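# Shelve labelled cartons on rack boards A and B

## Task

Set each carton on the rack board named on its label (A is the higher board, B the lower one). It must rest upright on its bottom face, must not sit on top of another carton, and must not fall or slide down by more than a few centimetres.

## Robot and tools

ROBOT. There are two six-joint arms, left_arm and right_arm, each with a two-finger gripper. Each arm stands on its own carriage on one shared floor track. left_rail carries left_arm and is always the carriage on the +y side. right_rail carries right_arm. The two names do not match image left and right. left_arm's fingers can fold: grip with the outer quarter of the pads, and do not jab its fingertips into surfaces. right_arm's fingers are rigid.

FRAME. All reported positions use one table-fixed frame in metres. z = 0 is the table top and +z is up. +x is the direction the arms face, and +y is to their left. The track lies along y at x = 0, and the table edge is at x = 0.17. An arm's base sits at x = 0, y = its carriage position_m, z = 0.04. end_effector_position is the point between the closed finger pads. The fingers point along the gripper's +z and close along its y.

ROW FORMAT. Every arm command is one row of 18 numbers, each in [-1, 1]. The first 9 are for left_arm and the next 9 are for right_arm. Each arm's 9 numbers are, in order:
- six joint offsets: shoulder pan, shoulder lift, elbow, wrist 1, wrist 2, wrist 3;
- gripper position;
- gripper force_limit;
- gripper speed.

Joint offsets are scaled. 1.0 means 1.481 rad for pan and lift, and 2.222 rad for the other four joints. They are offsets from the Joint targets shown when the call begins, not from the previous row. So sending the same offset again moves the arm further. Send 0 for all six joints to hold an arm where it is.

Gripper position is absolute: +1 is open to 140 mm, about -0.8 is where the pads touch, and -1 closes until blocked. force_limit runs from -1 (about 14 N) to +1 (about 58 N). speed runs from -1 (about 30 mm/s) to +1 (about 250 mm/s), and faster closes squeeze harder. A 0 is a real command, so repeat your last gripper numbers to leave a gripper unchanged.

execute_actions(actions, cameras). actions holds one action object, or is empty to just get a state report. An action can contain:
- rows: up to 15 rows, one per 1/30 s step;
- steps: 1 to 450, default 15, and at least the number of rows;
- until: end-conditions on left_rail or right_rail, such as {"right_rail": {"position_status": ["!=", "moving"]}}, or {"all": {"status": "ended"}}, or {"any": {...}}. Numbers need a comparison (=, !=, <, <=, >, >=).
- left_rail or right_rail: an object with position_m, speed_m_s and acceleration_factor.

position_m is an absolute place on the track: left_rail -0.8 to 1.5, right_rail -1.5 to 0.8. speed_m_s is 0.01 to 1. acceleration_factor is 0.1 to 1. {"stop": true} brakes a carriage. Keep the carriages at least 0.78 m apart. Wait for a carriage to arrive before placing its arm. Joint speed is capped, so big motions need several calls or more steps. cameras lists the camera names to return (cam_low, cam_left_wrist, cam_right_wrist); [] returns none.

move(target, speed, blend, stop_force, zero, blocking, cameras). This runs a planned joint path.
- target: one 18-number row, or a list of up to 15 rows. All of them are offsets from the same starting Joint targets.
- speed: rad/s for the joint with the most travel, 0.01 to 3.14, default 0.5.
- blend: corner rounding in rad.
- stop_force: 4 to 120 N. It ends an arm's path on contact; use a slow speed with it, and leave it out when lifting off something.
- zero: re-zeroes the force sensor before the move (default true).
- blocking=false: returns early. You cannot use it together with stop_force.

While a move runs, send no rows; use wait or stop. The result adds a move: line reading done, off_target, moving, held or fault, plus limits=held if steps were withheld.

OTHER TOOLS.
- wait(seconds 0-10): the robot keeps its last commands.
- stop: brakes the running move.
- zoom_image(camera, region [x0,y0,x1,y1]): gives a closer view, up to 504x504 px, of the latest image.
- zero_wrist_force(arm): re-zeroes that arm's force sensor.
- read_manual: returns licence text only.
- finished_scene(scene): ends the current scene, given its number. Call it only once every carton sits still in place.

RESULTS.
- Joint positions and Joint velocities: per arm, the rail (m) followed by the six joints (rad).
- Joint targets: the angles being commanded now.
- end_effector_position and end_effector_quat_wxyz: the hand's place and orientation.
- Wrist force and Wrist torque: in the gripper's own axes.
- Joint torques.
- object_status: 0 moving, 1 blocked while opening, 2 blocked while closing (a grip), 3 at the commanded position or pads touching.
- position_measured: in counts. 3 is open, 139 is about 60 mm, 230 is pads together.
- Rail position_status: moving, done, contact_stop, time_out, stopped, stopped_with_arm, stopped_for_other_arm or stopped_for_other_carriage.
- Rail position_answer: taken or not_taken.
- Warnings: joint command not followed, joint sent to its limit, MOTOR HOT, and fault lines.

AVOID.
- Outside force of about 150 N on an arm, or joint contact torque past the limits (wrist joints near 30 N m). Either fault stops that arm for 10 s.
- Arms or grippers pressing on each other.
- Slamming or dropping cartons, and releasing them while they still move.
- Anything leaving the table.
- Holding heavy loads far out for long, which heats the motors.
- Pressing fast into surfaces.

Each tool is called by a JSON object that holds its "name" and its "arguments", one argument or row to a line.

## Session

{"name": "execute_actions", "arguments": {
  "actions": []
}}

Scene clock: 0.00 s.
left_arm: end_effector_position=(+0.3563, +0.7786, +0.5790) position_measured=3 object_status=3 end_effector_quat_wxyz=(+0.000, +0.000, +1.000, +0.000) | right_arm: end_effector_position=(+0.3563, -0.6214, +0.5790) position_measured=3 object_status=3 end_effector_quat_wxyz=(+0.000, +0.000, +1.000, +0.000)
Joint positions: left_arm=[0.7 -0.281 -2.157 1.821 -1.235 -1.571 -0.28] | right_arm=[-0.7 -0.281 -2.157 1.821 -1.235 -1.571 -0.28]
Joint velocities: within noise
Joint torques (N m): no reading
Wrist force (N): no reading
Wrist torque (N m): no reading
Wrist force, peak (N): no reading
Joint targets: left_arm=[0.700 -0.280 -2.157 1.821 -1.235 -1.571 -0.280] | right_arm=[-0.700 -0.281 -2.157 1.821 -1.235 -1.571 -0.280]
Tool commands: left_gripper/position=+1.0 left_gripper/force_limit=+1.0 left_gripper/speed=+1.0 right_gripper/position=+1.0 right_gripper/force_limit=+1.0 right_gripper/speed=+1.0
left_rail: position_m=0.700 position_status=done
right_rail: position_m=-0.700 position_status=done

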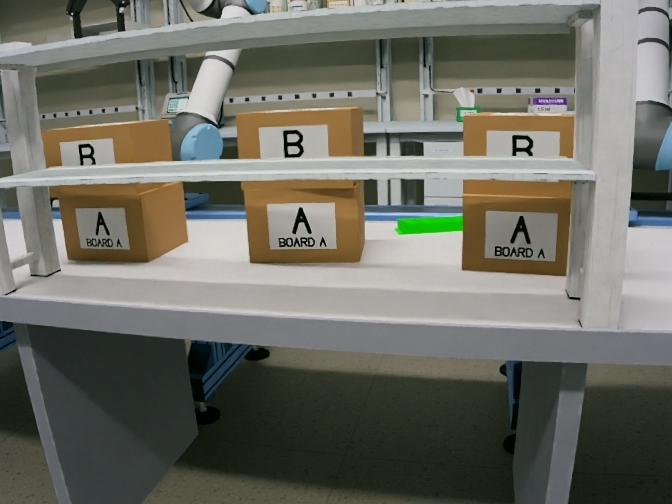

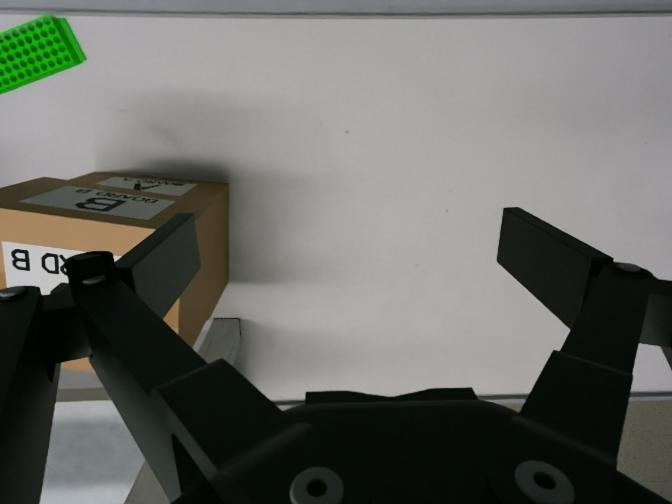

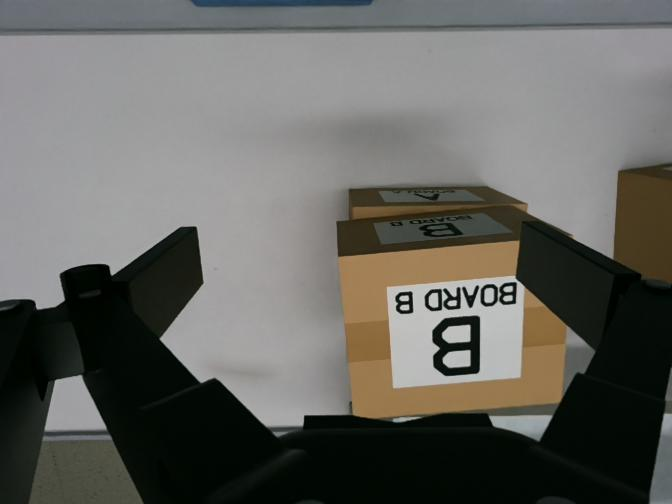

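{"name": "zoom_image", "arguments": {
  "camera": "cam_low",
  "region": [0, 80, 220, 320]
}}

{"name": "zoom_image", "arguments": {
  "camera": "cam_low",
  "region": [200, 80, 420, 320]
}}

{"name": "zoom_image", "arguments": {
  "camera": "cam_low",
  "region": [420, 80, 660, 340]
}}

{"name": "zoom_image", "arguments": {
  "camera": "cam_low",
  "region": [0, 0, 336, 252]
}}

{"name": "zoom_image", "arguments": {
  "camera": "cam_low",
  "region": [336, 0, 672, 252]
}}

Scaled by 2.100.

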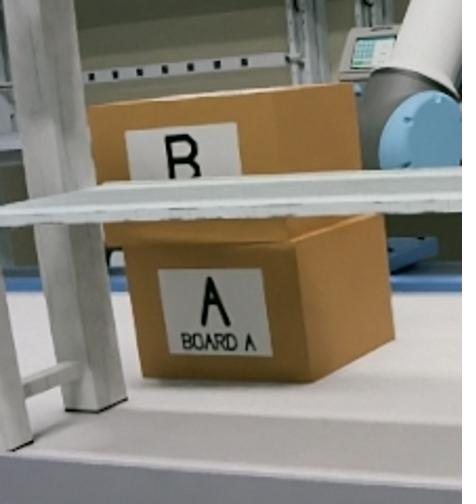

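Scaled by 2.100.

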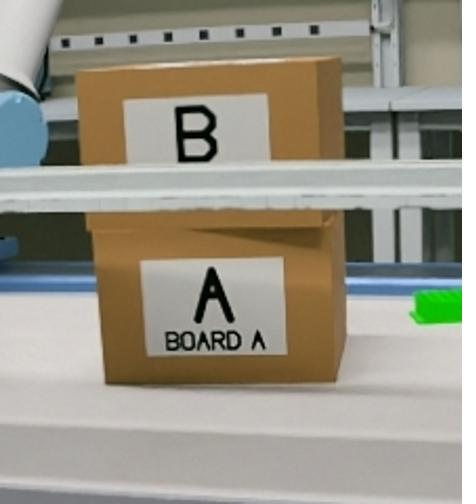

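Scaled by 1.938.

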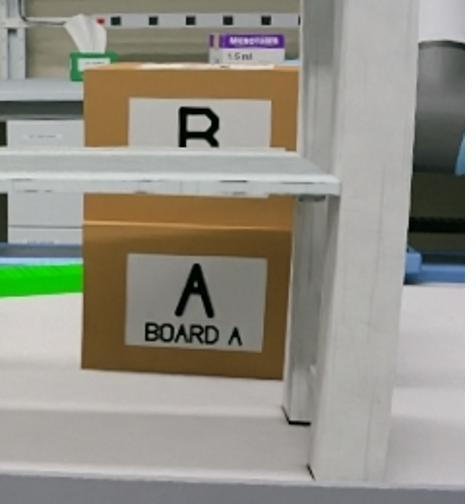

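Scaled by 1.500.

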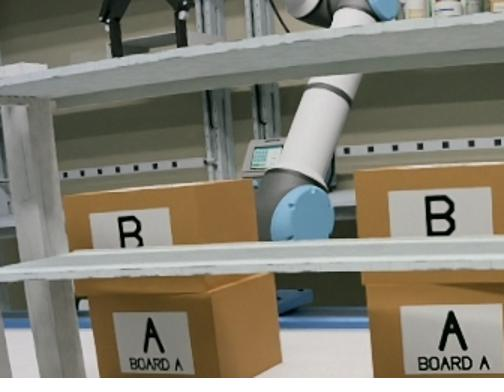

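Scaled by 1.500.

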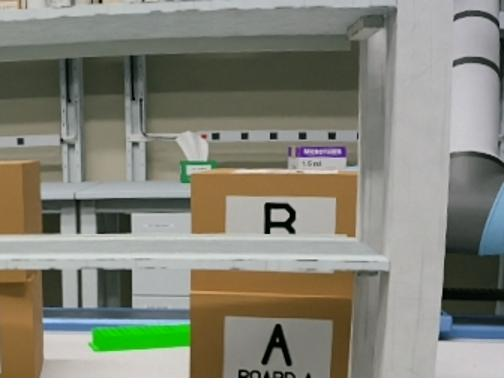

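{"name": "zoom_image", "arguments": {
  "camera": "cam_right_wrist",
  "region": [300, 130, 672, 430]
}}

{"name": "zoom_image", "arguments": {
  "camera": "cam_left_wrist",
  "region": [0, 0, 300, 504]
}}

Scaled by 1.355.

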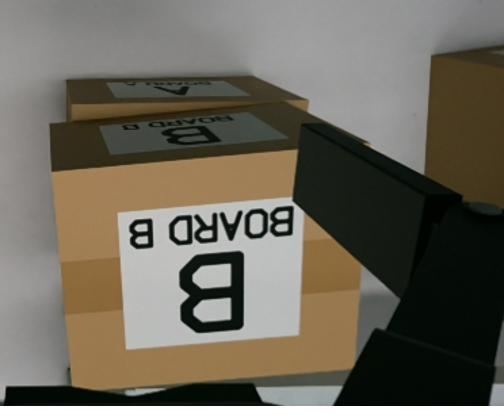

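Scaled by 1.000.

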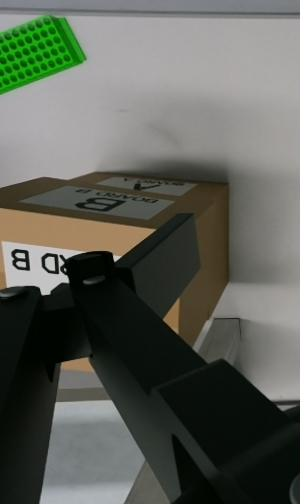

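{"name": "move", "arguments": {
  "target": [0,0,0,0,0,0,1,1,1, 0.6253,0,0.1755,-0.1755,-0.3535,-0.2905,1,1,1],
  "speed": 0.8,
  "cameras": ["cam_right_wrist"]
}}

Scene clock: 272.13 s.
left_arm: end_effector_position=(+0.3563, +0.7786, +0.5790) position_measured=3 object_status=3 end_effector_quat_wxyz=(+0.000, +0.000, +1.000, +0.000) | right_arm: end_effector_position=(+0.3211, -0.5416, +0.4595) position_measured=3 object_status=3 end_effector_quat_wxyz=(+0.053, +0.653, -0.653, +0.379)
Joint positions: left_arm=[0.7 -0.281 -2.157 1.821 -1.235 -1.571 -0.28] | right_arm=[-0.7 0.646 -2.157 2.211 -1.625 -2.356 -0.926]
Joint velocities: within noise
Joint torques (N m): left_arm=[-0.91 4.21 -48.92 -3.31 0.29 0.1] | right_arm=[13.54 4.09 -37.25 -10.22 -5.57 -2.71]
Wrist force (N): left_arm=[0.1 0.0 -0.2] | right_arm=[-0.3 0.6 -0.2]
Wrist torque (N m): left_arm=[-0.01 -0.02 0.00] | right_arm=[-0.10 -0.07 0.00]
Wrist force, peak (N): left_arm=[-0.4 0.3 -0.5] | right_arm=[-2.0 1.9 -0.5]
Joint targets: left_arm=[0.700 -0.280 -2.157 1.821 -1.235 -1.571 -0.280] | right_arm=[-0.700 0.646 -2.157 2.211 -1.625 -2.356 -0.926]
left_rail: position_m=0.700 position_status=done
right_rail: position_m=-0.700 position_status=done
move: done
camera_calibration:
cam_right_wrist: T_world_to_cam=[[-0.896061, -0.115735, -0.428578, 0.428952], [0.0240592, 0.951339, -0.307205, 0.650498], [0.443278, -0.285586, -0.849674, 0.269449], [0, 0, 0, 1]] pos_world=[0.249277, -0.492248, 0.61262]
Images, in order (width x height): cam_right_wrist 672x504.

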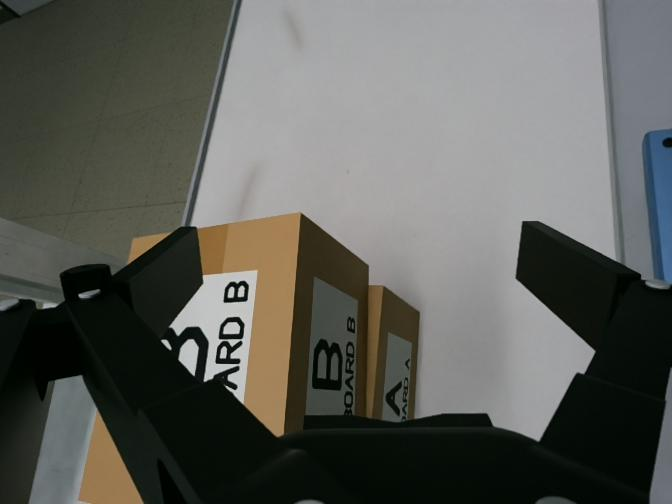

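{"name": "move", "arguments": {
  "target": [0,0,0,0,0,0,1,1,1, 0.6253,0,0.1755,-0.1755,-0.3535,-0.2905,1,1,1],
  "speed": 0.8,
  "cameras": ["cam_right_wrist", "cam_low"]
}}

Scene clock: 279.17 s.
left_arm: end_effector_position=(+0.3563, +0.7786, +0.5790) position_measured=3 object_status=3 end_effector_quat_wxyz=(+0.000, +0.000, +1.000, +0.000) | right_arm: end_effector_position=(+0.1661, -0.4027, +0.4857) position_measured=3 object_status=3 end_effector_quat_wxyz=(+0.000, +0.707, +0.001, +0.707)
Joint positions: left_arm=[0.7 -0.281 -2.157 1.821 -1.235 -1.571 -0.28] | right_arm=[-0.7 1.572 -2.157 2.601 -2.015 -3.142 -1.571]
Joint velocities: within noise
Joint torques (N m): left_arm=[-0.01 5.75 -45.65 -2.72 0.04 -0.33] | right_arm=[11.69 8.19 -33.11 -9.82 -6.86 -2.52]
Wrist force (N): left_arm=[0.0 0.0 -0.2] | right_arm=[-0.2 0.6 -0.9]
Wrist torque (N m): left_arm=[0.00 0.01 0.00] | right_arm=[-0.03 -0.25 0.05]
Wrist force, peak (N): left_arm=[0.3 0.2 -0.5] | right_arm=[-1.1 1.5 -2.9]
Joint targets: left_arm=[0.700 -0.280 -2.157 1.821 -1.235 -1.571 -0.280] | right_arm=[-0.700 1.572 -2.157 2.601 -2.015 -3.142 -1.571]
left_rail: position_m=0.700 position_status=done
right_rail: position_m=-0.700 position_status=done
move: done
camera_calibration:
cam_right_wrist: T_world_to_cam=[[-0.0118082, -0.999688, -0.0220113, -0.382855], [-0.309867, 0.0245876, -0.950462, 0.524749], [0.950706, -0.00440264, -0.310061, 0.166923], [0, 0, 0, 1]] pos_world=[-0.000612974, -0.394903, 0.542083]
Images, in order (width x height): cam_low 672x504, cam_right_wrist 672x504.

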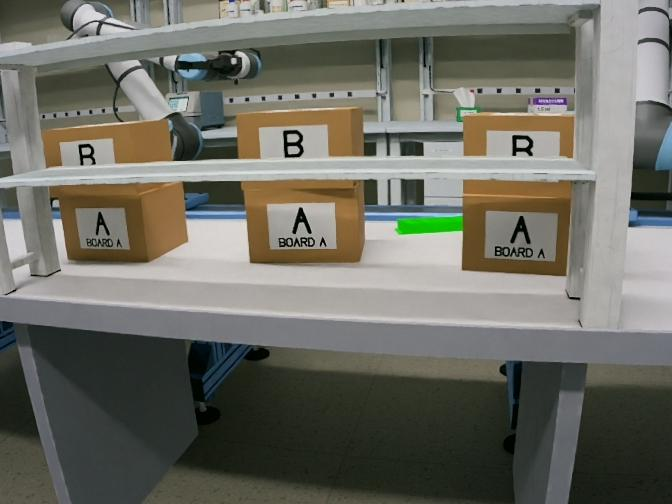

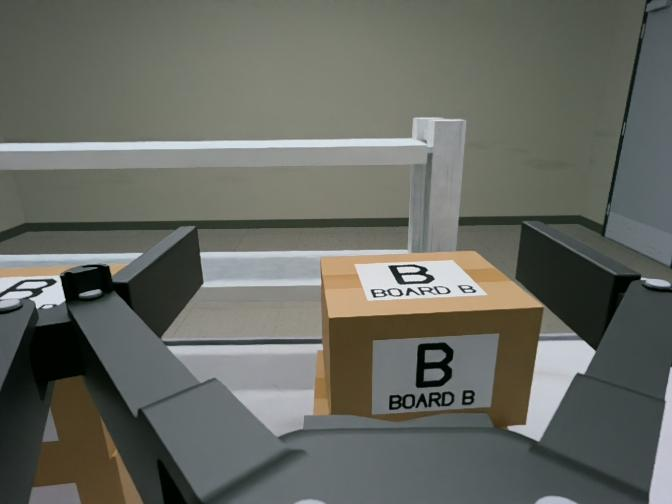

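{"name": "zoom_image", "arguments": {
  "camera": "cam_right_wrist",
  "region": [0, 100, 336, 352]
}}

{"name": "zoom_image", "arguments": {
  "camera": "cam_right_wrist",
  "region": [300, 100, 636, 352]
}}

{"name": "zoom_image", "arguments": {
  "camera": "cam_right_wrist",
  "region": [250, 240, 586, 492]
}}

Scaled by 1.500.

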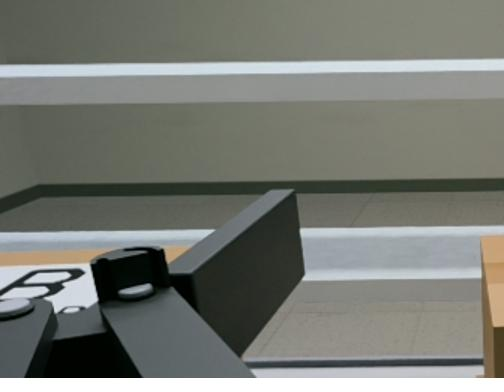

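Scaled by 1.500.

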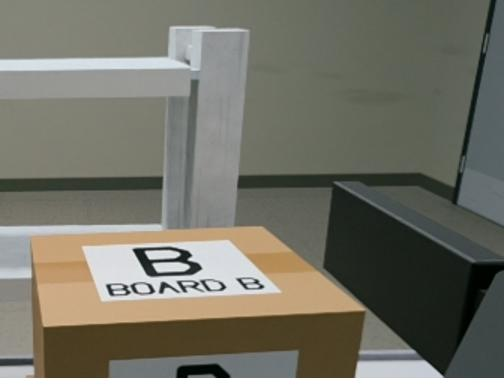

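Scaled by 1.500.

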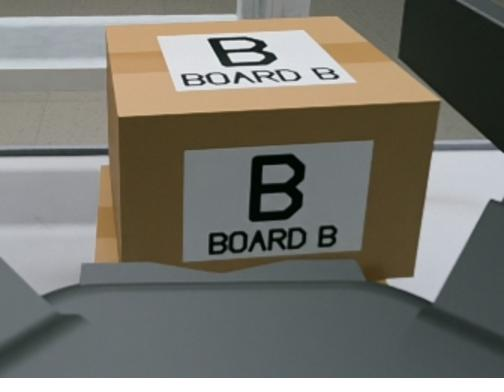

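{"name": "zoom_image", "arguments": {
  "camera": "cam_right_wrist",
  "region": [200, 130, 340, 240]
}}

{"name": "zoom_image", "arguments": {
  "camera": "cam_right_wrist",
  "region": [200, 230, 340, 360]
}}

{"name": "zoom_image", "arguments": {
  "camera": "cam_right_wrist",
  "region": [380, 100, 500, 260]
}}

Scaled by 3.600.

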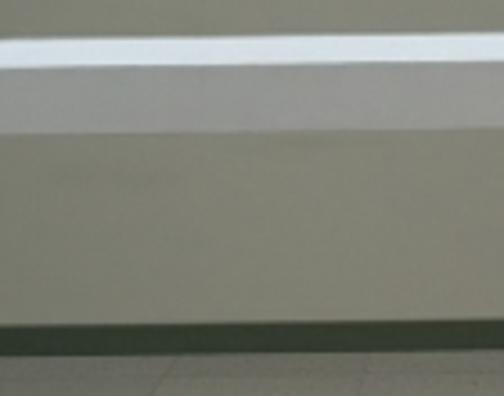

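Scaled by 3.600.

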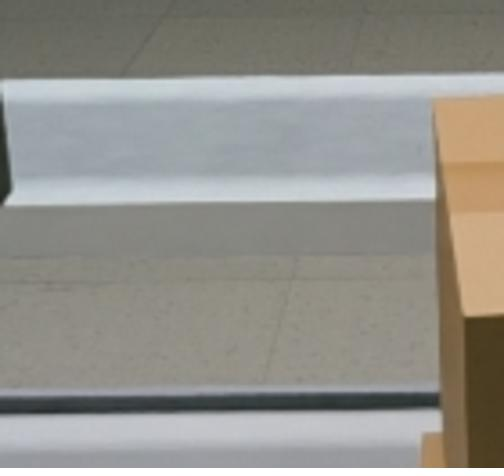

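Scaled by 3.150.

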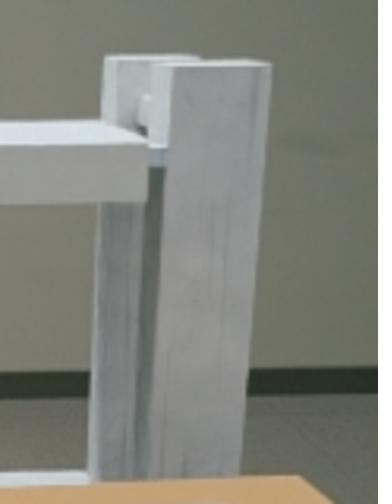

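{"name": "execute_actions", "arguments": {
  "actions": [
    {"right_rail": {"position_m": -0.25}, "left_rail": {"position_m": 1.2}, "steps": 150, "until": {"all": {"status": "ended"}}}
  ],
  "cameras": ["cam_right_wrist", "cam_left_wrist"]
}}

Scene clock: 468.43 s.
left_arm: end_effector_position=(+0.3563, +1.2784, +0.5790) position_measured=3 object_status=3 end_effector_quat_wxyz=(+0.000, +0.000, +1.000, +0.000) end_effector_velocity=(+0.000, +0.001, -0.001) end_effector_angular_velocity=(+0.000, +0.004, -0.001) | right_arm: end_effector_position=(+0.1661, +0.0473, +0.4857) position_measured=3 object_status=3 end_effector_quat_wxyz=(+0.000, +0.707, +0.001, +0.707)
Joint positions: left_arm=[1.2 -0.281 -2.157 1.821 -1.235 -1.571 -0.28] | right_arm=[-0.25 1.572 -2.157 2.601 -2.015 -3.142 -1.571]
Joint velocities: left_arm=[0.001 -0.001 0.002 0.001 0.001 -0.001 0] | right_arm=[within noise]
Joint torques (N m): left_arm=[-0.15 10.13 -43.61 -1.51 0.06 -0.13] | right_arm=[-5.89 10.3 -41.35 -8.65 -6.54 -2.12]
Wrist force (N): left_arm=[0.1 0.0 -0.2] | right_arm=[-0.5 1.0 -1.1]
Wrist torque (N m): left_arm=[-0.01 -0.02 -0.01] | right_arm=[0.05 -0.19 0.05]
Wrist force, peak (N): left_arm=[0.0 -2.1 -0.4] | right_arm=[-0.2 2.7 -0.8]
Joint targets: left_arm=[1.200 -0.280 -2.157 1.821 -1.235 -1.571 -0.280] | right_arm=[-0.250 1.572 -2.157 2.601 -2.015 -3.142 -1.571]
Tool commands: left_gripper/position=+1.0 left_gripper/force_limit=+1.0 left_gripper/speed=+1.0 right_gripper/position=+1.0 right_gripper/force_limit=+1.0 right_gripper/speed=+1.0
left_rail: position_m=1.200 position_status=done
right_rail: position_m=-0.250 position_status=done
camera_calibration:
cam_left_wrist: T_world_to_cam=[[0.00214105, 0.999833, 0.0181292, -1.2805], [0.941022, -0.00814831, 0.338248, -0.524622], [0.338339, 0.0163358, -0.940882, 0.586067], [0, 0, 0, 1]] pos_world=[0.298133, 1.26644, 0.752087]
cam_right_wrist: T_world_to_cam=[[-0.0116477, -0.999693, -0.0218551, 0.06682], [-0.30966, 0.0243883, -0.950534, 0.513708], [0.950776, -0.00430388, -0.309849, 0.168878], [0, 0, 0, 1]] pos_world=[-0.000712308, 0.0549978, 0.542084]
Images, in order (width x height): cam_left_wrist 672x504, cam_right_wrist 672x504.

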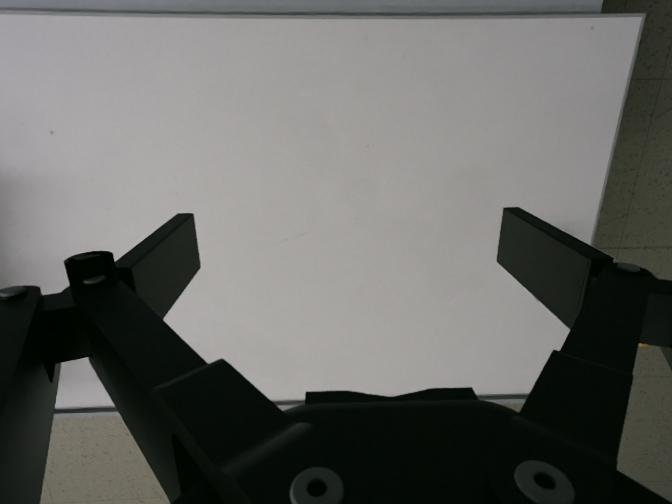

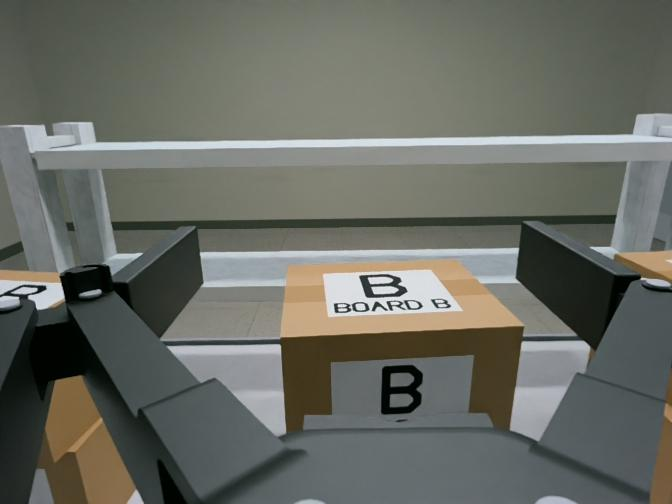

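{"name": "zoom_image", "arguments": {
  "camera": "cam_right_wrist",
  "region": [260, 240, 560, 450]
}}

{"name": "zoom_image", "arguments": {
  "camera": "cam_right_wrist",
  "region": [0, 100, 200, 330]
}}

{"name": "zoom_image", "arguments": {
  "camera": "cam_right_wrist",
  "region": [560, 100, 672, 330]
}}

Scaled by 1.680.

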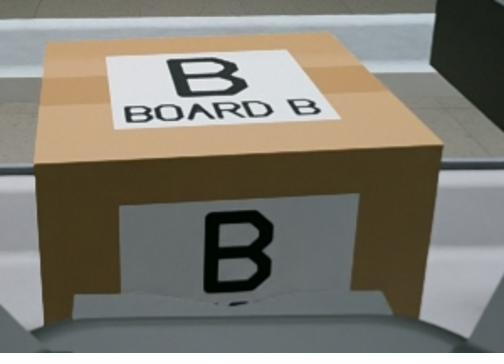

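Scaled by 2.191.

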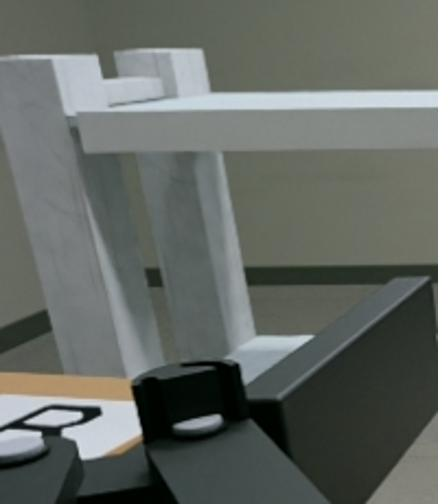

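Scaled by 2.191.

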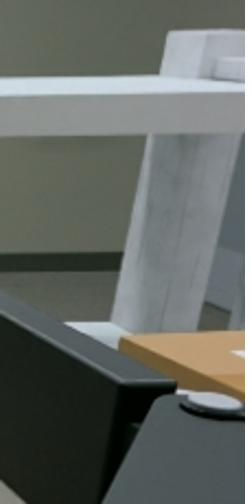

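{"name": "execute_actions", "arguments": {
  "actions": [
    {"right_rail": {"position_m": 0.15}, "steps": 150, "until": {"all": {"status": "ended"}}}
  ],
  "cameras": ["cam_right_wrist"]
}}

{"name": "zoom_image", "arguments": {
  "camera": "cam_right_wrist",
  "region": [260, 240, 560, 450]
}}

{"name": "zoom_image", "arguments": {
  "camera": "cam_right_wrist",
  "region": [540, 220, 672, 420]
}}

Scene clock: 508.83 s.
left_arm: end_effector_position=(+0.3563, +1.2786, +0.5790) position_measured=3 object_status=3 end_effector_quat_wxyz=(+0.000, +0.000, +1.000, +0.000) | right_arm: end_effector_position=(+0.1661, +0.4473, +0.4857) position_measured=3 object_status=3 end_effector_quat_wxyz=(+0.000, +0.707, +0.001, +0.707) end_effector_velocity=(+0.000, +0.001, +0.000) end_effector_angular_velocity=(+0.001, -0.001, -0.001)
Joint positions: left_arm=[1.2 -0.281 -2.157 1.821 -1.235 -1.571 -0.28] | right_arm=[0.15 1.572 -2.157 2.601 -2.015 -3.142 -1.571]
Joint velocities: left_arm=[within noise] | right_arm=[0.001 -0.001 0 0 0 -0.001 0.001]
Joint torques (N m): left_arm=[1.42 12.46 -41.33 -1.42 0.58 -0.47] | right_arm=[-8.04 10.16 -41.27 -6.99 -5.69 -2.01]
Wrist force (N): left_arm=[-0.1 -0.3 -0.3] | right_arm=[-0.3 0.7 -0.9]
Wrist torque (N m): left_arm=[-0.07 0.03 0.00] | right_arm=[-0.02 -0.26 0.05]
Wrist force, peak (N): left_arm=[-0.3 0.3 -0.7] | right_arm=[-0.3 2.4 -1.2]
Joint targets: left_arm=[1.200 -0.280 -2.157 1.821 -1.235 -1.571 -0.280] | right_arm=[0.150 1.572 -2.157 2.601 -2.015 -3.142 -1.571]
Tool commands: left_gripper/position=+1.0 left_gripper/force_limit=+1.0 left_gripper/speed=+1.0 right_gripper/position=+1.0 right_gripper/force_limit=+1.0 right_gripper/speed=+1.0
left_rail: position_m=1.200 position_status=done
right_rail: position_m=0.150 position_status=done
camera_calibration:
cam_right_wrist: T_world_to_cam=[[-0.0116477, -0.999693, -0.0218551, 0.466697], [-0.30966, 0.0243883, -0.950534, 0.503953], [0.950776, -0.00430388, -0.309849, 0.1706], [0, 0, 0, 1]] pos_world=[-0.000712308, 0.454998, 0.542084]
Images, in order (width x height): cam_right_wrist 672x504.

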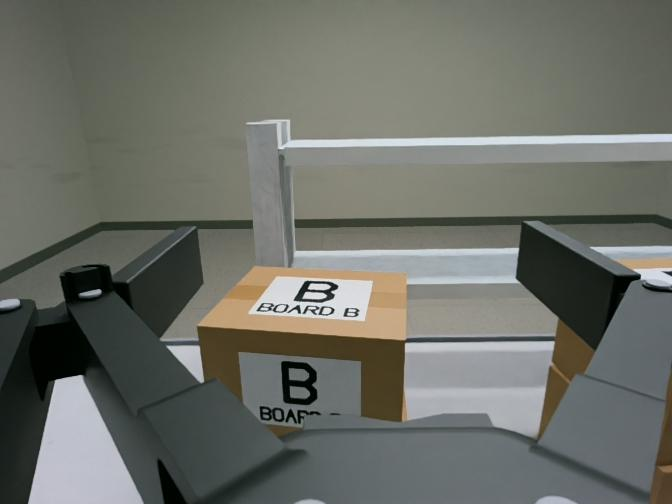

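Scaled by 1.680.

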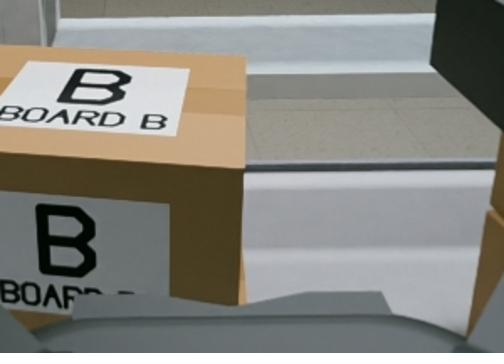

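Scaled by 2.520.

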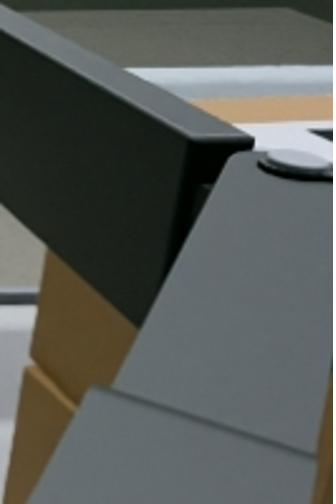

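{"name": "zoom_image", "arguments": {
  "camera": "cam_right_wrist",
  "region": [530, 290, 620, 450]
}}

{"name": "zoom_image", "arguments": {
  "camera": "cam_right_wrist",
  "region": [180, 240, 440, 450]
}}

Scaled by 3.150.

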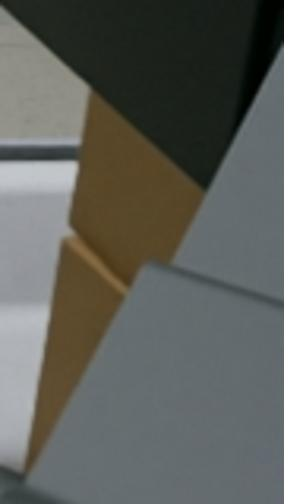

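Scaled by 1.938.

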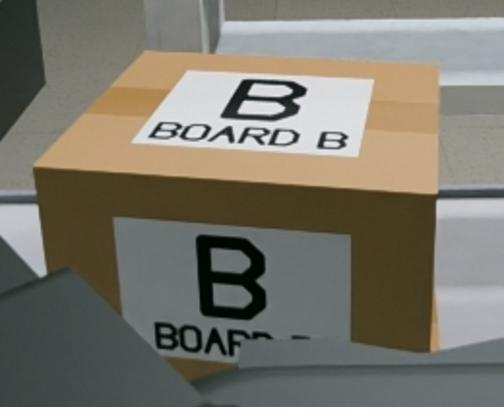

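{"name": "move", "arguments": {
  "target": [0,0,0,0,0,0,1,1,1, 0,0.6165,-0.0261,-0.3848,0,0,1,1,1],
  "speed": 0.8,
  "cameras": ["cam_right_wrist"]
}}

{"name": "zoom_image", "arguments": {
  "camera": "cam_right_wrist",
  "region": [180, 100, 480, 400]
}}

Scene clock: 899.87 s.
left_arm: end_effector_position=(+0.3563, +1.2786, +0.5790) position_measured=3 object_status=3 end_effector_quat_wxyz=(+0.000, +0.000, +1.000, +0.000) | right_arm: end_effector_position=(+0.1659, +0.6204, +0.2504) position_measured=3 object_status=3 end_effector_quat_wxyz=(+0.000, +0.707, +0.001, +0.707)
Joint positions: left_arm=[1.2 -0.281 -2.157 1.821 -1.235 -1.571 -0.28] | right_arm=[0.15 1.572 -1.244 2.543 -2.87 -3.142 -1.571]
Joint velocities: within noise
Joint torques (N m): left_arm=[0.8 14.82 -40.56 -0.86 0.62 -0.86] | right_arm=[11.94 -34.95 -22.47 -9.46 -5.57 -1.88]
Wrist force (N): left_arm=[-0.1 0.1 -0.2] | right_arm=[-0.3 0.3 -0.4]
Wrist torque (N m): left_arm=[0.03 0.03 0.00] | right_arm=[-0.15 -0.27 0.07]
Wrist force, peak (N): left_arm=[0.0 -0.3 -0.5] | right_arm=[0.5 2.7 -1.2]
Joint targets: left_arm=[1.200 -0.280 -2.157 1.821 -1.235 -1.571 -0.280] | right_arm=[0.150 1.572 -1.244 2.543 -2.870 -3.142 -1.571]
left_rail: position_m=1.200 position_status=done
right_rail: position_m=0.150 position_status=done
move: done
camera_calibration:
cam_right_wrist: T_world_to_cam=[[-0.0115867, -0.999698, -0.0216647, 0.634544], [-0.30966, 0.0241884, -0.950539, 0.276136], [0.950777, -0.00430492, -0.309847, 0.0986276], [0, 0, 0, 1]] pos_world=[-0.00091222, 0.628098, 0.306785]
Images, in order (width x height): cam_right_wrist 672x504.

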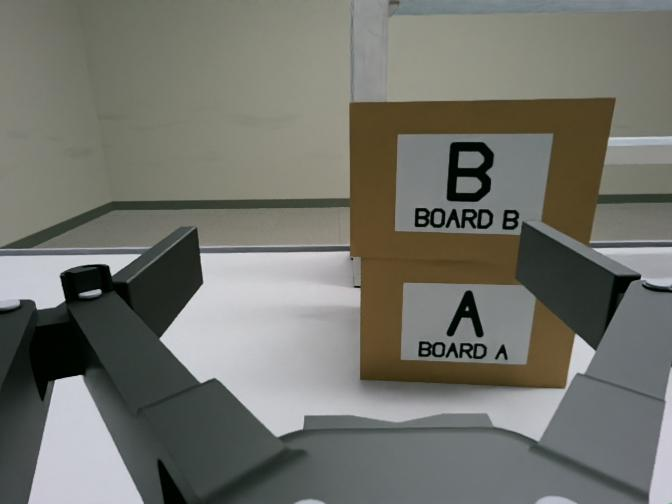

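Scaled by 1.680.

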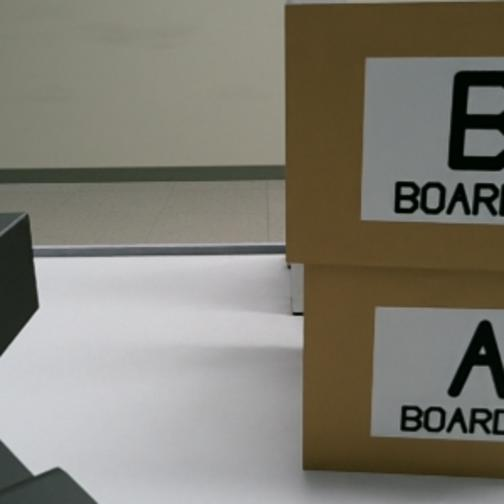

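{"name": "execute_actions", "arguments": {
  "actions": [
    {"right_rail": {"position_m": -0.42}, "steps": 150, "until": {"all": {"status": "ended"}}}
  ],
  "cameras": ["cam_right_wrist"]
}}

{"name": "zoom_image", "arguments": {
  "camera": "cam_right_wrist",
  "region": [230, 80, 530, 400]
}}

{"name": "zoom_image", "arguments": {
  "camera": "cam_right_wrist",
  "region": [0, 0, 250, 250]
}}

{"name": "zoom_image", "arguments": {
  "camera": "cam_right_wrist",
  "region": [480, 0, 672, 250]
}}

Scene clock: 922.67 s.
left_arm: end_effector_position=(+0.3563, +1.2786, +0.5790) position_measured=3 object_status=3 end_effector_quat_wxyz=(+0.000, +0.000, +1.000, +0.000) | right_arm: end_effector_position=(+0.1658, +0.0504, +0.2503) position_measured=3 object_status=3 end_effector_quat_wxyz=(+0.000, +0.707, +0.001, +0.707) end_effector_velocity=(-0.001, -0.001, +0.000) end_effector_angular_velocity=(+0.000, +0.001, +0.002)
Joint positions: left_arm=[1.2 -0.281 -2.157 1.821 -1.235 -1.571 -0.28] | right_arm=[-0.42 1.572 -1.244 2.543 -2.87 -3.142 -1.571]
Joint velocities: left_arm=[within noise] | right_arm=[-0.001 0.002 0 0 0 0.001 0]
Joint torques (N m): left_arm=[0.78 17.27 -41.66 -1.13 0.28 -0.73] | right_arm=[-3.1 -56.15 -10.22 -8.35 -4.93 -1.52]
Wrist force (N): left_arm=[0.2 0.0 -0.3] | right_arm=[-0.2 0.6 -0.6]
Wrist torque (N m): left_arm=[-0.01 -0.05 0.00] | right_arm=[-0.07 -0.29 0.08]
Wrist force, peak (N): left_arm=[0.3 0.4 -0.7] | right_arm=[-0.3 2.1 -0.7]
Joint targets: left_arm=[1.200 -0.280 -2.157 1.821 -1.235 -1.571 -0.280] | right_arm=[-0.420 1.572 -1.244 2.543 -2.870 -3.142 -1.571]
Tool commands: left_gripper/position=+1.0 left_gripper/force_limit=+1.0 left_gripper/speed=+1.0 right_gripper/position=+1.0 right_gripper/force_limit=+1.0 right_gripper/speed=+1.0
left_rail: position_m=1.200 position_status=done
right_rail: position_m=-0.420 position_status=done
camera_calibration:
cam_right_wrist: T_world_to_cam=[[-0.0115562, -0.999701, -0.0215695, 0.0646848], [-0.309661, 0.0240885, -0.950542, 0.289835], [0.950777, -0.00430544, -0.309846, 0.0961426], [0, 0, 0, 1]] pos_world=[-0.000912176, 0.0580977, 0.306685]
Images, in order (width x height): cam_right_wrist 672x504.

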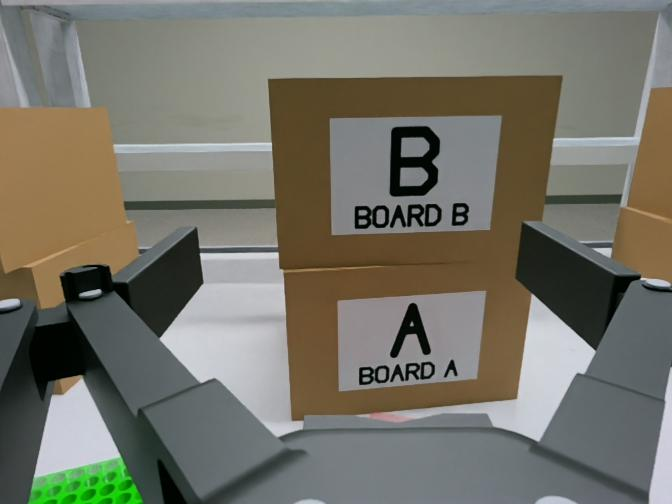

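Scaled by 1.575.

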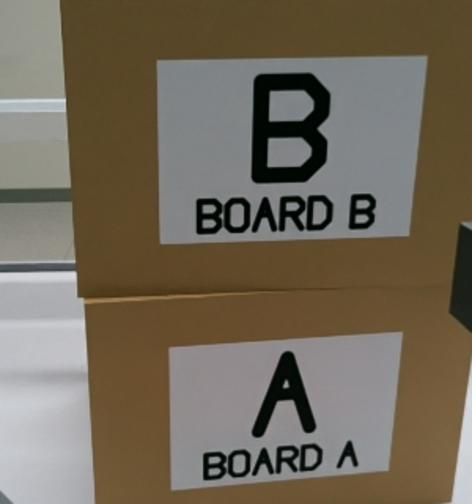

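Scaled by 2.016.

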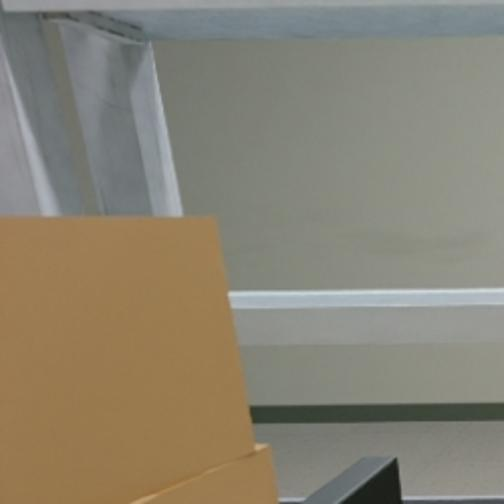

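Scaled by 2.016.

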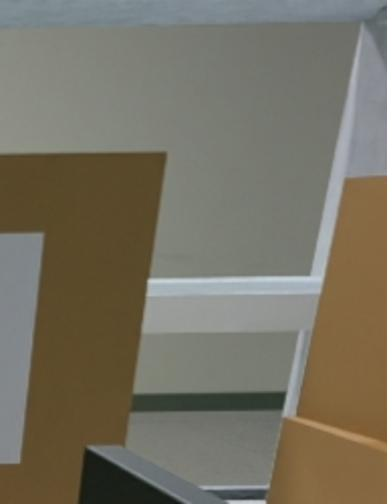

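{"name": "zoom_image", "arguments": {
  "camera": "cam_right_wrist",
  "region": [0, 0, 120, 60]
}}

{"name": "zoom_image", "arguments": {
  "camera": "cam_right_wrist",
  "region": [560, 0, 672, 60]
}}

Scaled by 4.200.

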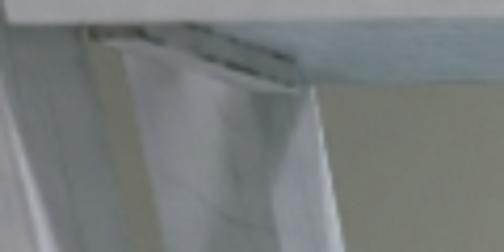

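Scaled by 4.500.

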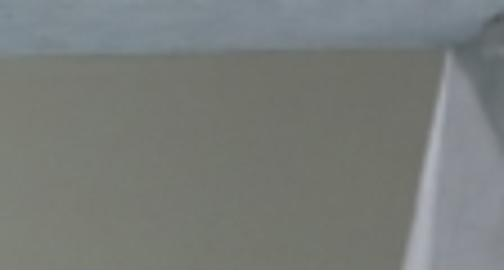

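{"name": "execute_actions", "arguments": {
  "actions": [
    {"right_rail": {"position_m": -0.92}, "steps": 150, "until": {"all": {"status": "ended"}}}
  ],
  "cameras": ["cam_right_wrist"]
}}

{"name": "zoom_image", "arguments": {
  "camera": "cam_right_wrist",
  "region": [200, 60, 620, 420]
}}

Scene clock: 1004.37 s.
left_arm: end_effector_position=(+0.3563, +1.2786, +0.5790) position_measured=3 object_status=3 end_effector_quat_wxyz=(+0.000, +0.000, +1.000, +0.000) | right_arm: end_effector_position=(+0.1659, -0.4496, +0.2503) position_measured=3 object_status=3 end_effector_quat_wxyz=(+0.000, +0.707, +0.001, +0.707) end_effector_velocity=(+0.000, -0.001, +0.000) end_effector_angular_velocity=(+0.001, +0.001, +0.000)
Joint positions: left_arm=[1.2 -0.281 -2.157 1.821 -1.235 -1.571 -0.28] | right_arm=[-0.92 1.572 -1.244 2.543 -2.87 -3.142 -1.571]
Joint velocities: left_arm=[within noise] | right_arm=[-0.001 0 -0.001 0 0 0.001 0]
Joint torques (N m): left_arm=[0.94 20.9 -41.94 -1.29 0.56 -1.16] | right_arm=[2.42 -51.19 -22.47 -6.94 -4.39 -1.63]
Wrist force (N): left_arm=[0.2 0.0 -0.5] | right_arm=[-0.4 0.4 -0.8]
Wrist torque (N m): left_arm=[0.00 -0.04 0.00] | right_arm=[-0.12 -0.23 0.07]
Wrist force, peak (N): left_arm=[0.2 0.5 -0.5] | right_arm=[-0.3 2.1 -0.5]
Joint targets: left_arm=[1.200 -0.280 -2.157 1.821 -1.235 -1.571 -0.280] | right_arm=[-0.920 1.572 -1.244 2.543 -2.870 -3.142 -1.571]
Tool commands: left_gripper/position=+1.0 left_gripper/force_limit=+1.0 left_gripper/speed=+1.0 right_gripper/position=+1.0 right_gripper/force_limit=+1.0 right_gripper/speed=+1.0
left_rail: position_m=1.200 position_status=done
right_rail: position_m=-0.920 position_status=done
camera_calibration:
cam_right_wrist: T_world_to_cam=[[-0.0116819, -0.999698, -0.0216342, -0.435145], [-0.309658, 0.0241889, -0.95054, 0.301923], [0.950776, -0.00440492, -0.309847, 0.0939463], [0, 0, 0, 1]] pos_world=[-0.000912353, -0.441903, 0.306685]
Images, in order (width x height): cam_right_wrist 672x504.

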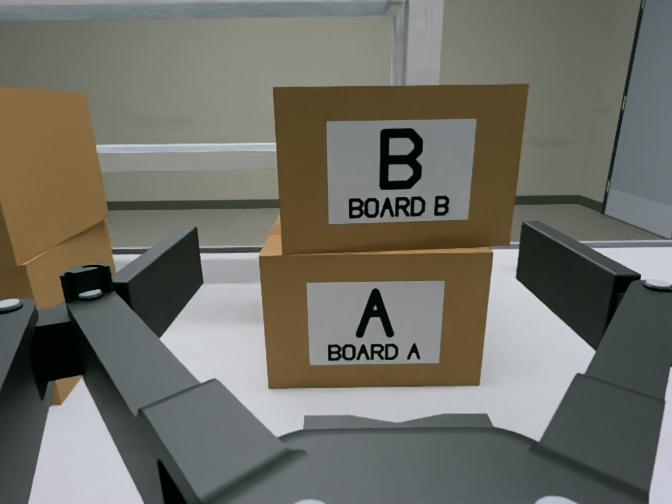

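Scaled by 1.200.

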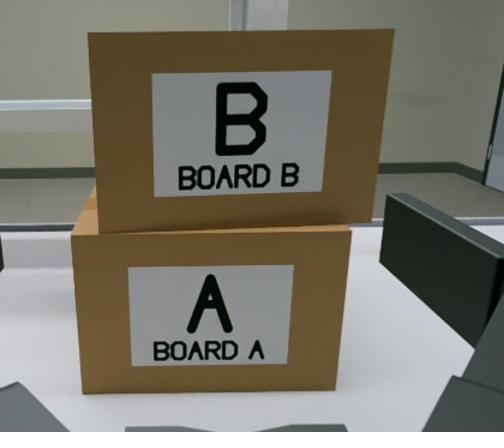

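{"name": "execute_actions", "arguments": {
  "actions": [
    {"right_rail": {"position_m": -0.72}, "rows": [[0,0,0,0,0,0,-1,-1,0, 0,0,0,0,0,0,0.23,0,0]], "steps": 90, "until": {"all": {"status": "ended"}}}
  ],
  "cameras": []
}}

{"name": "move", "arguments": {
  "target": [-0.9861,0.1733,0.2055,0.3860,0.7245,-0.5809,-1,-1,0, -0.2883,-0.2249,-0.0583,0.5617,-0.2390,0.7070,0.23,0,0],
  "speed": 0.8,
  "cameras": ["cam_left_wrist", "cam_right_wrist", "cam_low"]
}}

Scene clock: 1130.17 s.
left_arm: end_effector_position=(+0.3563, +1.2786, +0.5790) position_measured=233 object_status=3 end_effector_quat_wxyz=(+0.000, +0.000, +1.000, +0.000) | right_arm: end_effector_position=(+0.1658, -0.2498, +0.2503) position_measured=100 object_status=3 end_effector_quat_wxyz=(+0.000, +0.707, +0.001, +0.707) end_effector_velocity=(+0.001, +0.001, +0.000) end_effector_angular_velocity=(+0.001, +0.000, -0.002)
Joint positions: left_arm=[1.2 -0.281 -2.157 1.821 -1.235 -1.571 -0.28] | right_arm=[-0.72 1.572 -1.244 2.543 -2.87 -3.142 -1.571]
Joint velocities: left_arm=[within noise] | right_arm=[0.001 -0.002 -0.001 0 -0.001 0 -0.001]
Joint torques (N m): left_arm=[2.62 23.76 -40.73 -1.48 0.41 -1.23] | right_arm=[-1.31 -46.33 -13.71 -5.63 -4.09 -1.67]
Wrist force (N): left_arm=[-0.1 -0.2 -0.1] | right_arm=[-0.3 0.2 -0.7]
Wrist torque (N m): left_arm=[-0.05 0.03 0.00] | right_arm=[-0.17 -0.31 0.08]
Wrist force, peak (N): left_arm=[0.2 0.1 -0.6] | right_arm=[-0.5 3.1 -0.7]
Joint targets: left_arm=[1.200 -0.280 -2.157 1.821 -1.235 -1.571 -0.280] | right_arm=[-0.720 1.572 -1.244 2.543 -2.870 -3.142 -1.571]
left_rail: position_m=1.200 position_status=done
right_rail: position_m=-0.720 position_status=done
No camera images: "cameras" was empty.

Scene clock: 1132.90 s.
left_arm: end_effector_position=(+0.4483, +0.7714, +0.4700) position_measured=233 object_status=3 end_effector_quat_wxyz=(+0.550, +0.549, +0.445, +0.445) | right_arm: end_effector_position=(+0.3509, -0.2356, +0.4463) position_measured=100 object_status=3 end_effector_quat_wxyz=(-0.274, +0.528, -0.206, +0.777)
Joint positions: left_arm=[1.2 -1.741 -1.9 2.277 -0.377 0.039 -1.571] | right_arm=[-0.72 1.145 -1.577 2.413 -1.622 -3.673 -0.001]
Joint velocities: within noise
Joint torques (N m): left_arm=[-17.53 6.99 -34.75 3.48 2.53 -2.53] | right_arm=[-15.26 -47.86 -39.38 -0.03 -5.78 2.78]
Wrist force (N): left_arm=[0.1 0.0 -0.3] | right_arm=[-0.4 1.6 -0.2]
Wrist torque (N m): left_arm=[0.06 0.07 -0.31] | right_arm=[-0.18 -0.30 -0.18]
Wrist force, peak (N): left_arm=[-2.8 -1.4 -2.1] | right_arm=[-0.8 1.8 -0.9]
Joint targets: left_arm=[1.200 -1.741 -1.900 2.278 -0.377 0.039 -1.571] | right_arm=[-0.720 1.145 -1.577 2.413 -1.622 -3.673 -0.001]
left_rail: position_m=1.200 position_status=done
right_rail: position_m=-0.720 position_status=done
move: done
camera_calibration:
cam_left_wrist: T_world_to_cam=[[-0.0181338, 0.00211333, 0.999833, -0.454511], [-0.526055, -0.850415, -0.00774344, 0.891708], [0.850257, -0.526108, 0.016533, 0.199707], [0, 0, 0, 1]] pos_world=[0.291043, 0.86435, 0.458038]
cam_right_wrist: T_world_to_cam=[[0.203697, -0.749899, -0.629412, 0.0396911], [-0.0166618, 0.640142, -0.768076, 0.501214], [0.978892, 0.166942, 0.1179, -0.180711], [0, 0, 0, 1]] pos_world=[0.177163, -0.260915, 0.431258]

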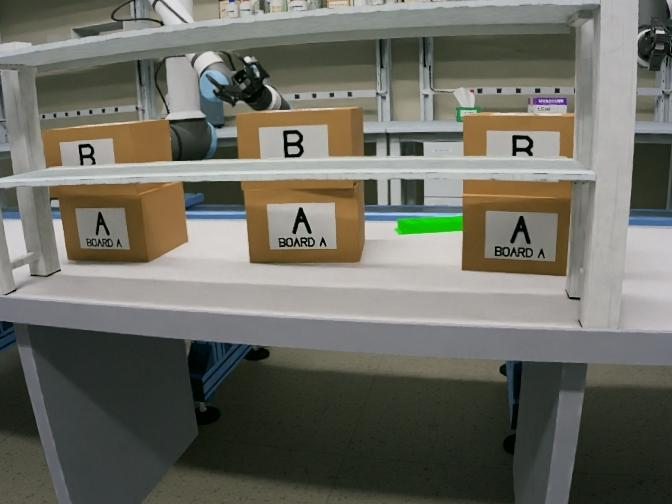

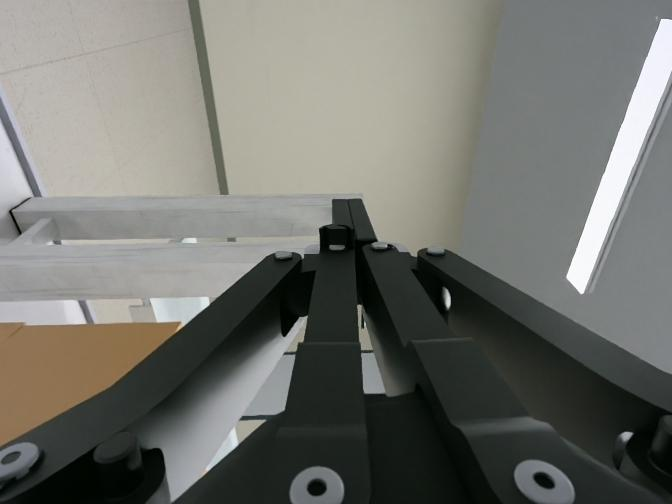

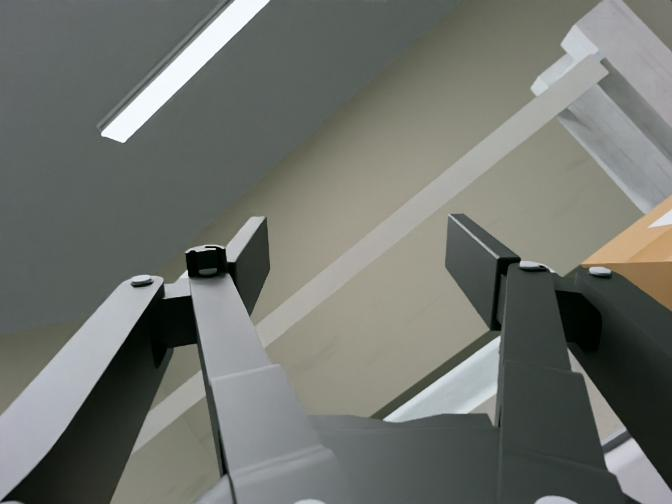

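{"name": "move", "arguments": {
  "target": [0,0,0,0,0,0,-1,-1,0, -0.2884,-0.2251,-0.0583,0.5618,-0.2389,0.7074,0.23,0,0],
  "speed": 0.8,
  "cameras": ["cam_right_wrist", "cam_low"]
}}

Scene clock: 1142.17 s.
left_arm: end_effector_position=(+0.4483, +0.7713, +0.4700) position_measured=233 object_status=3 end_effector_quat_wxyz=(+0.550, +0.549, +0.445, +0.445) | right_arm: end_effector_position=(+0.4658, -0.3023, +0.4700) position_measured=100 object_status=3 end_effector_quat_wxyz=(+0.550, -0.549, +0.445, -0.445)
Joint positions: left_arm=[1.2 -1.741 -1.9 2.278 -0.377 0.039 -1.571] | right_arm=[-0.72 0.718 -1.91 2.284 -0.374 -4.204 1.571]
Joint velocities: within noise
Joint torques (N m): left_arm=[-13.43 5.03 -44.86 1.05 1.6 -2.92] | right_arm=[-12.94 -27.32 -48.53 1.13 -2.84 2.36]
Wrist force (N): left_arm=[0.2 -0.3 0.0] | right_arm=[-0.1 1.1 1.6]
Wrist torque (N m): left_arm=[0.01 0.06 -0.31] | right_arm=[-0.48 -0.15 -0.39]
Wrist force, peak (N): left_arm=[0.1 -0.6 0.2] | right_arm=[-1.1 2.0 -1.1]
Joint targets: left_arm=[1.200 -1.741 -1.900 2.278 -0.377 0.039 -1.571] | right_arm=[-0.720 0.718 -1.910 2.284 -0.374 -4.204 1.571]
left_rail: position_m=1.200 position_status=done
right_rail: position_m=-0.720 position_status=done
move: done
camera_calibration:
cam_right_wrist: T_world_to_cam=[[-0.017219, 0.0196059, -0.999659, 0.490832], [-0.500184, 0.865541, 0.0255911, 0.484369], [0.865748, 0.500455, -0.00509715, -0.0735113], [0, 0, 0, 1]] pos_world=[0.314368, -0.392075, 0.477894]
Images, in order (width x height): cam_low 672x504, cam_right_wrist 672x504.

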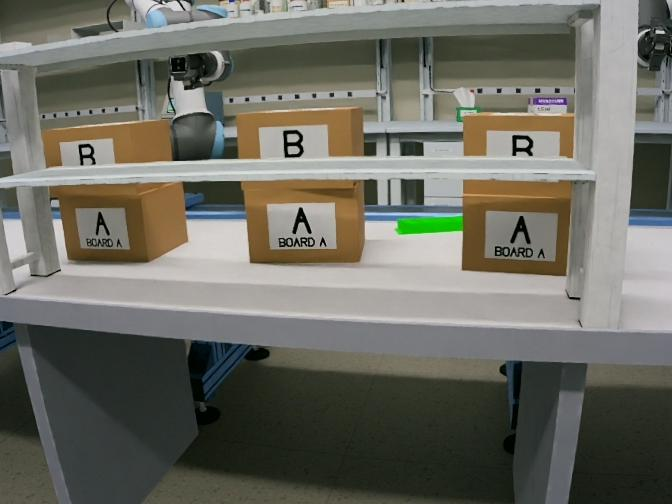

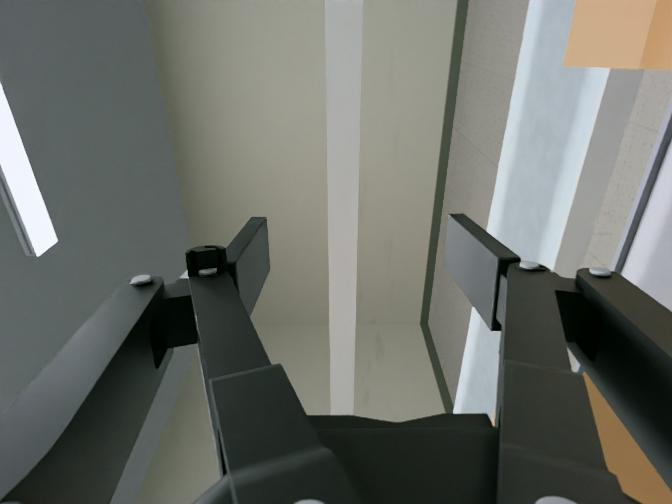

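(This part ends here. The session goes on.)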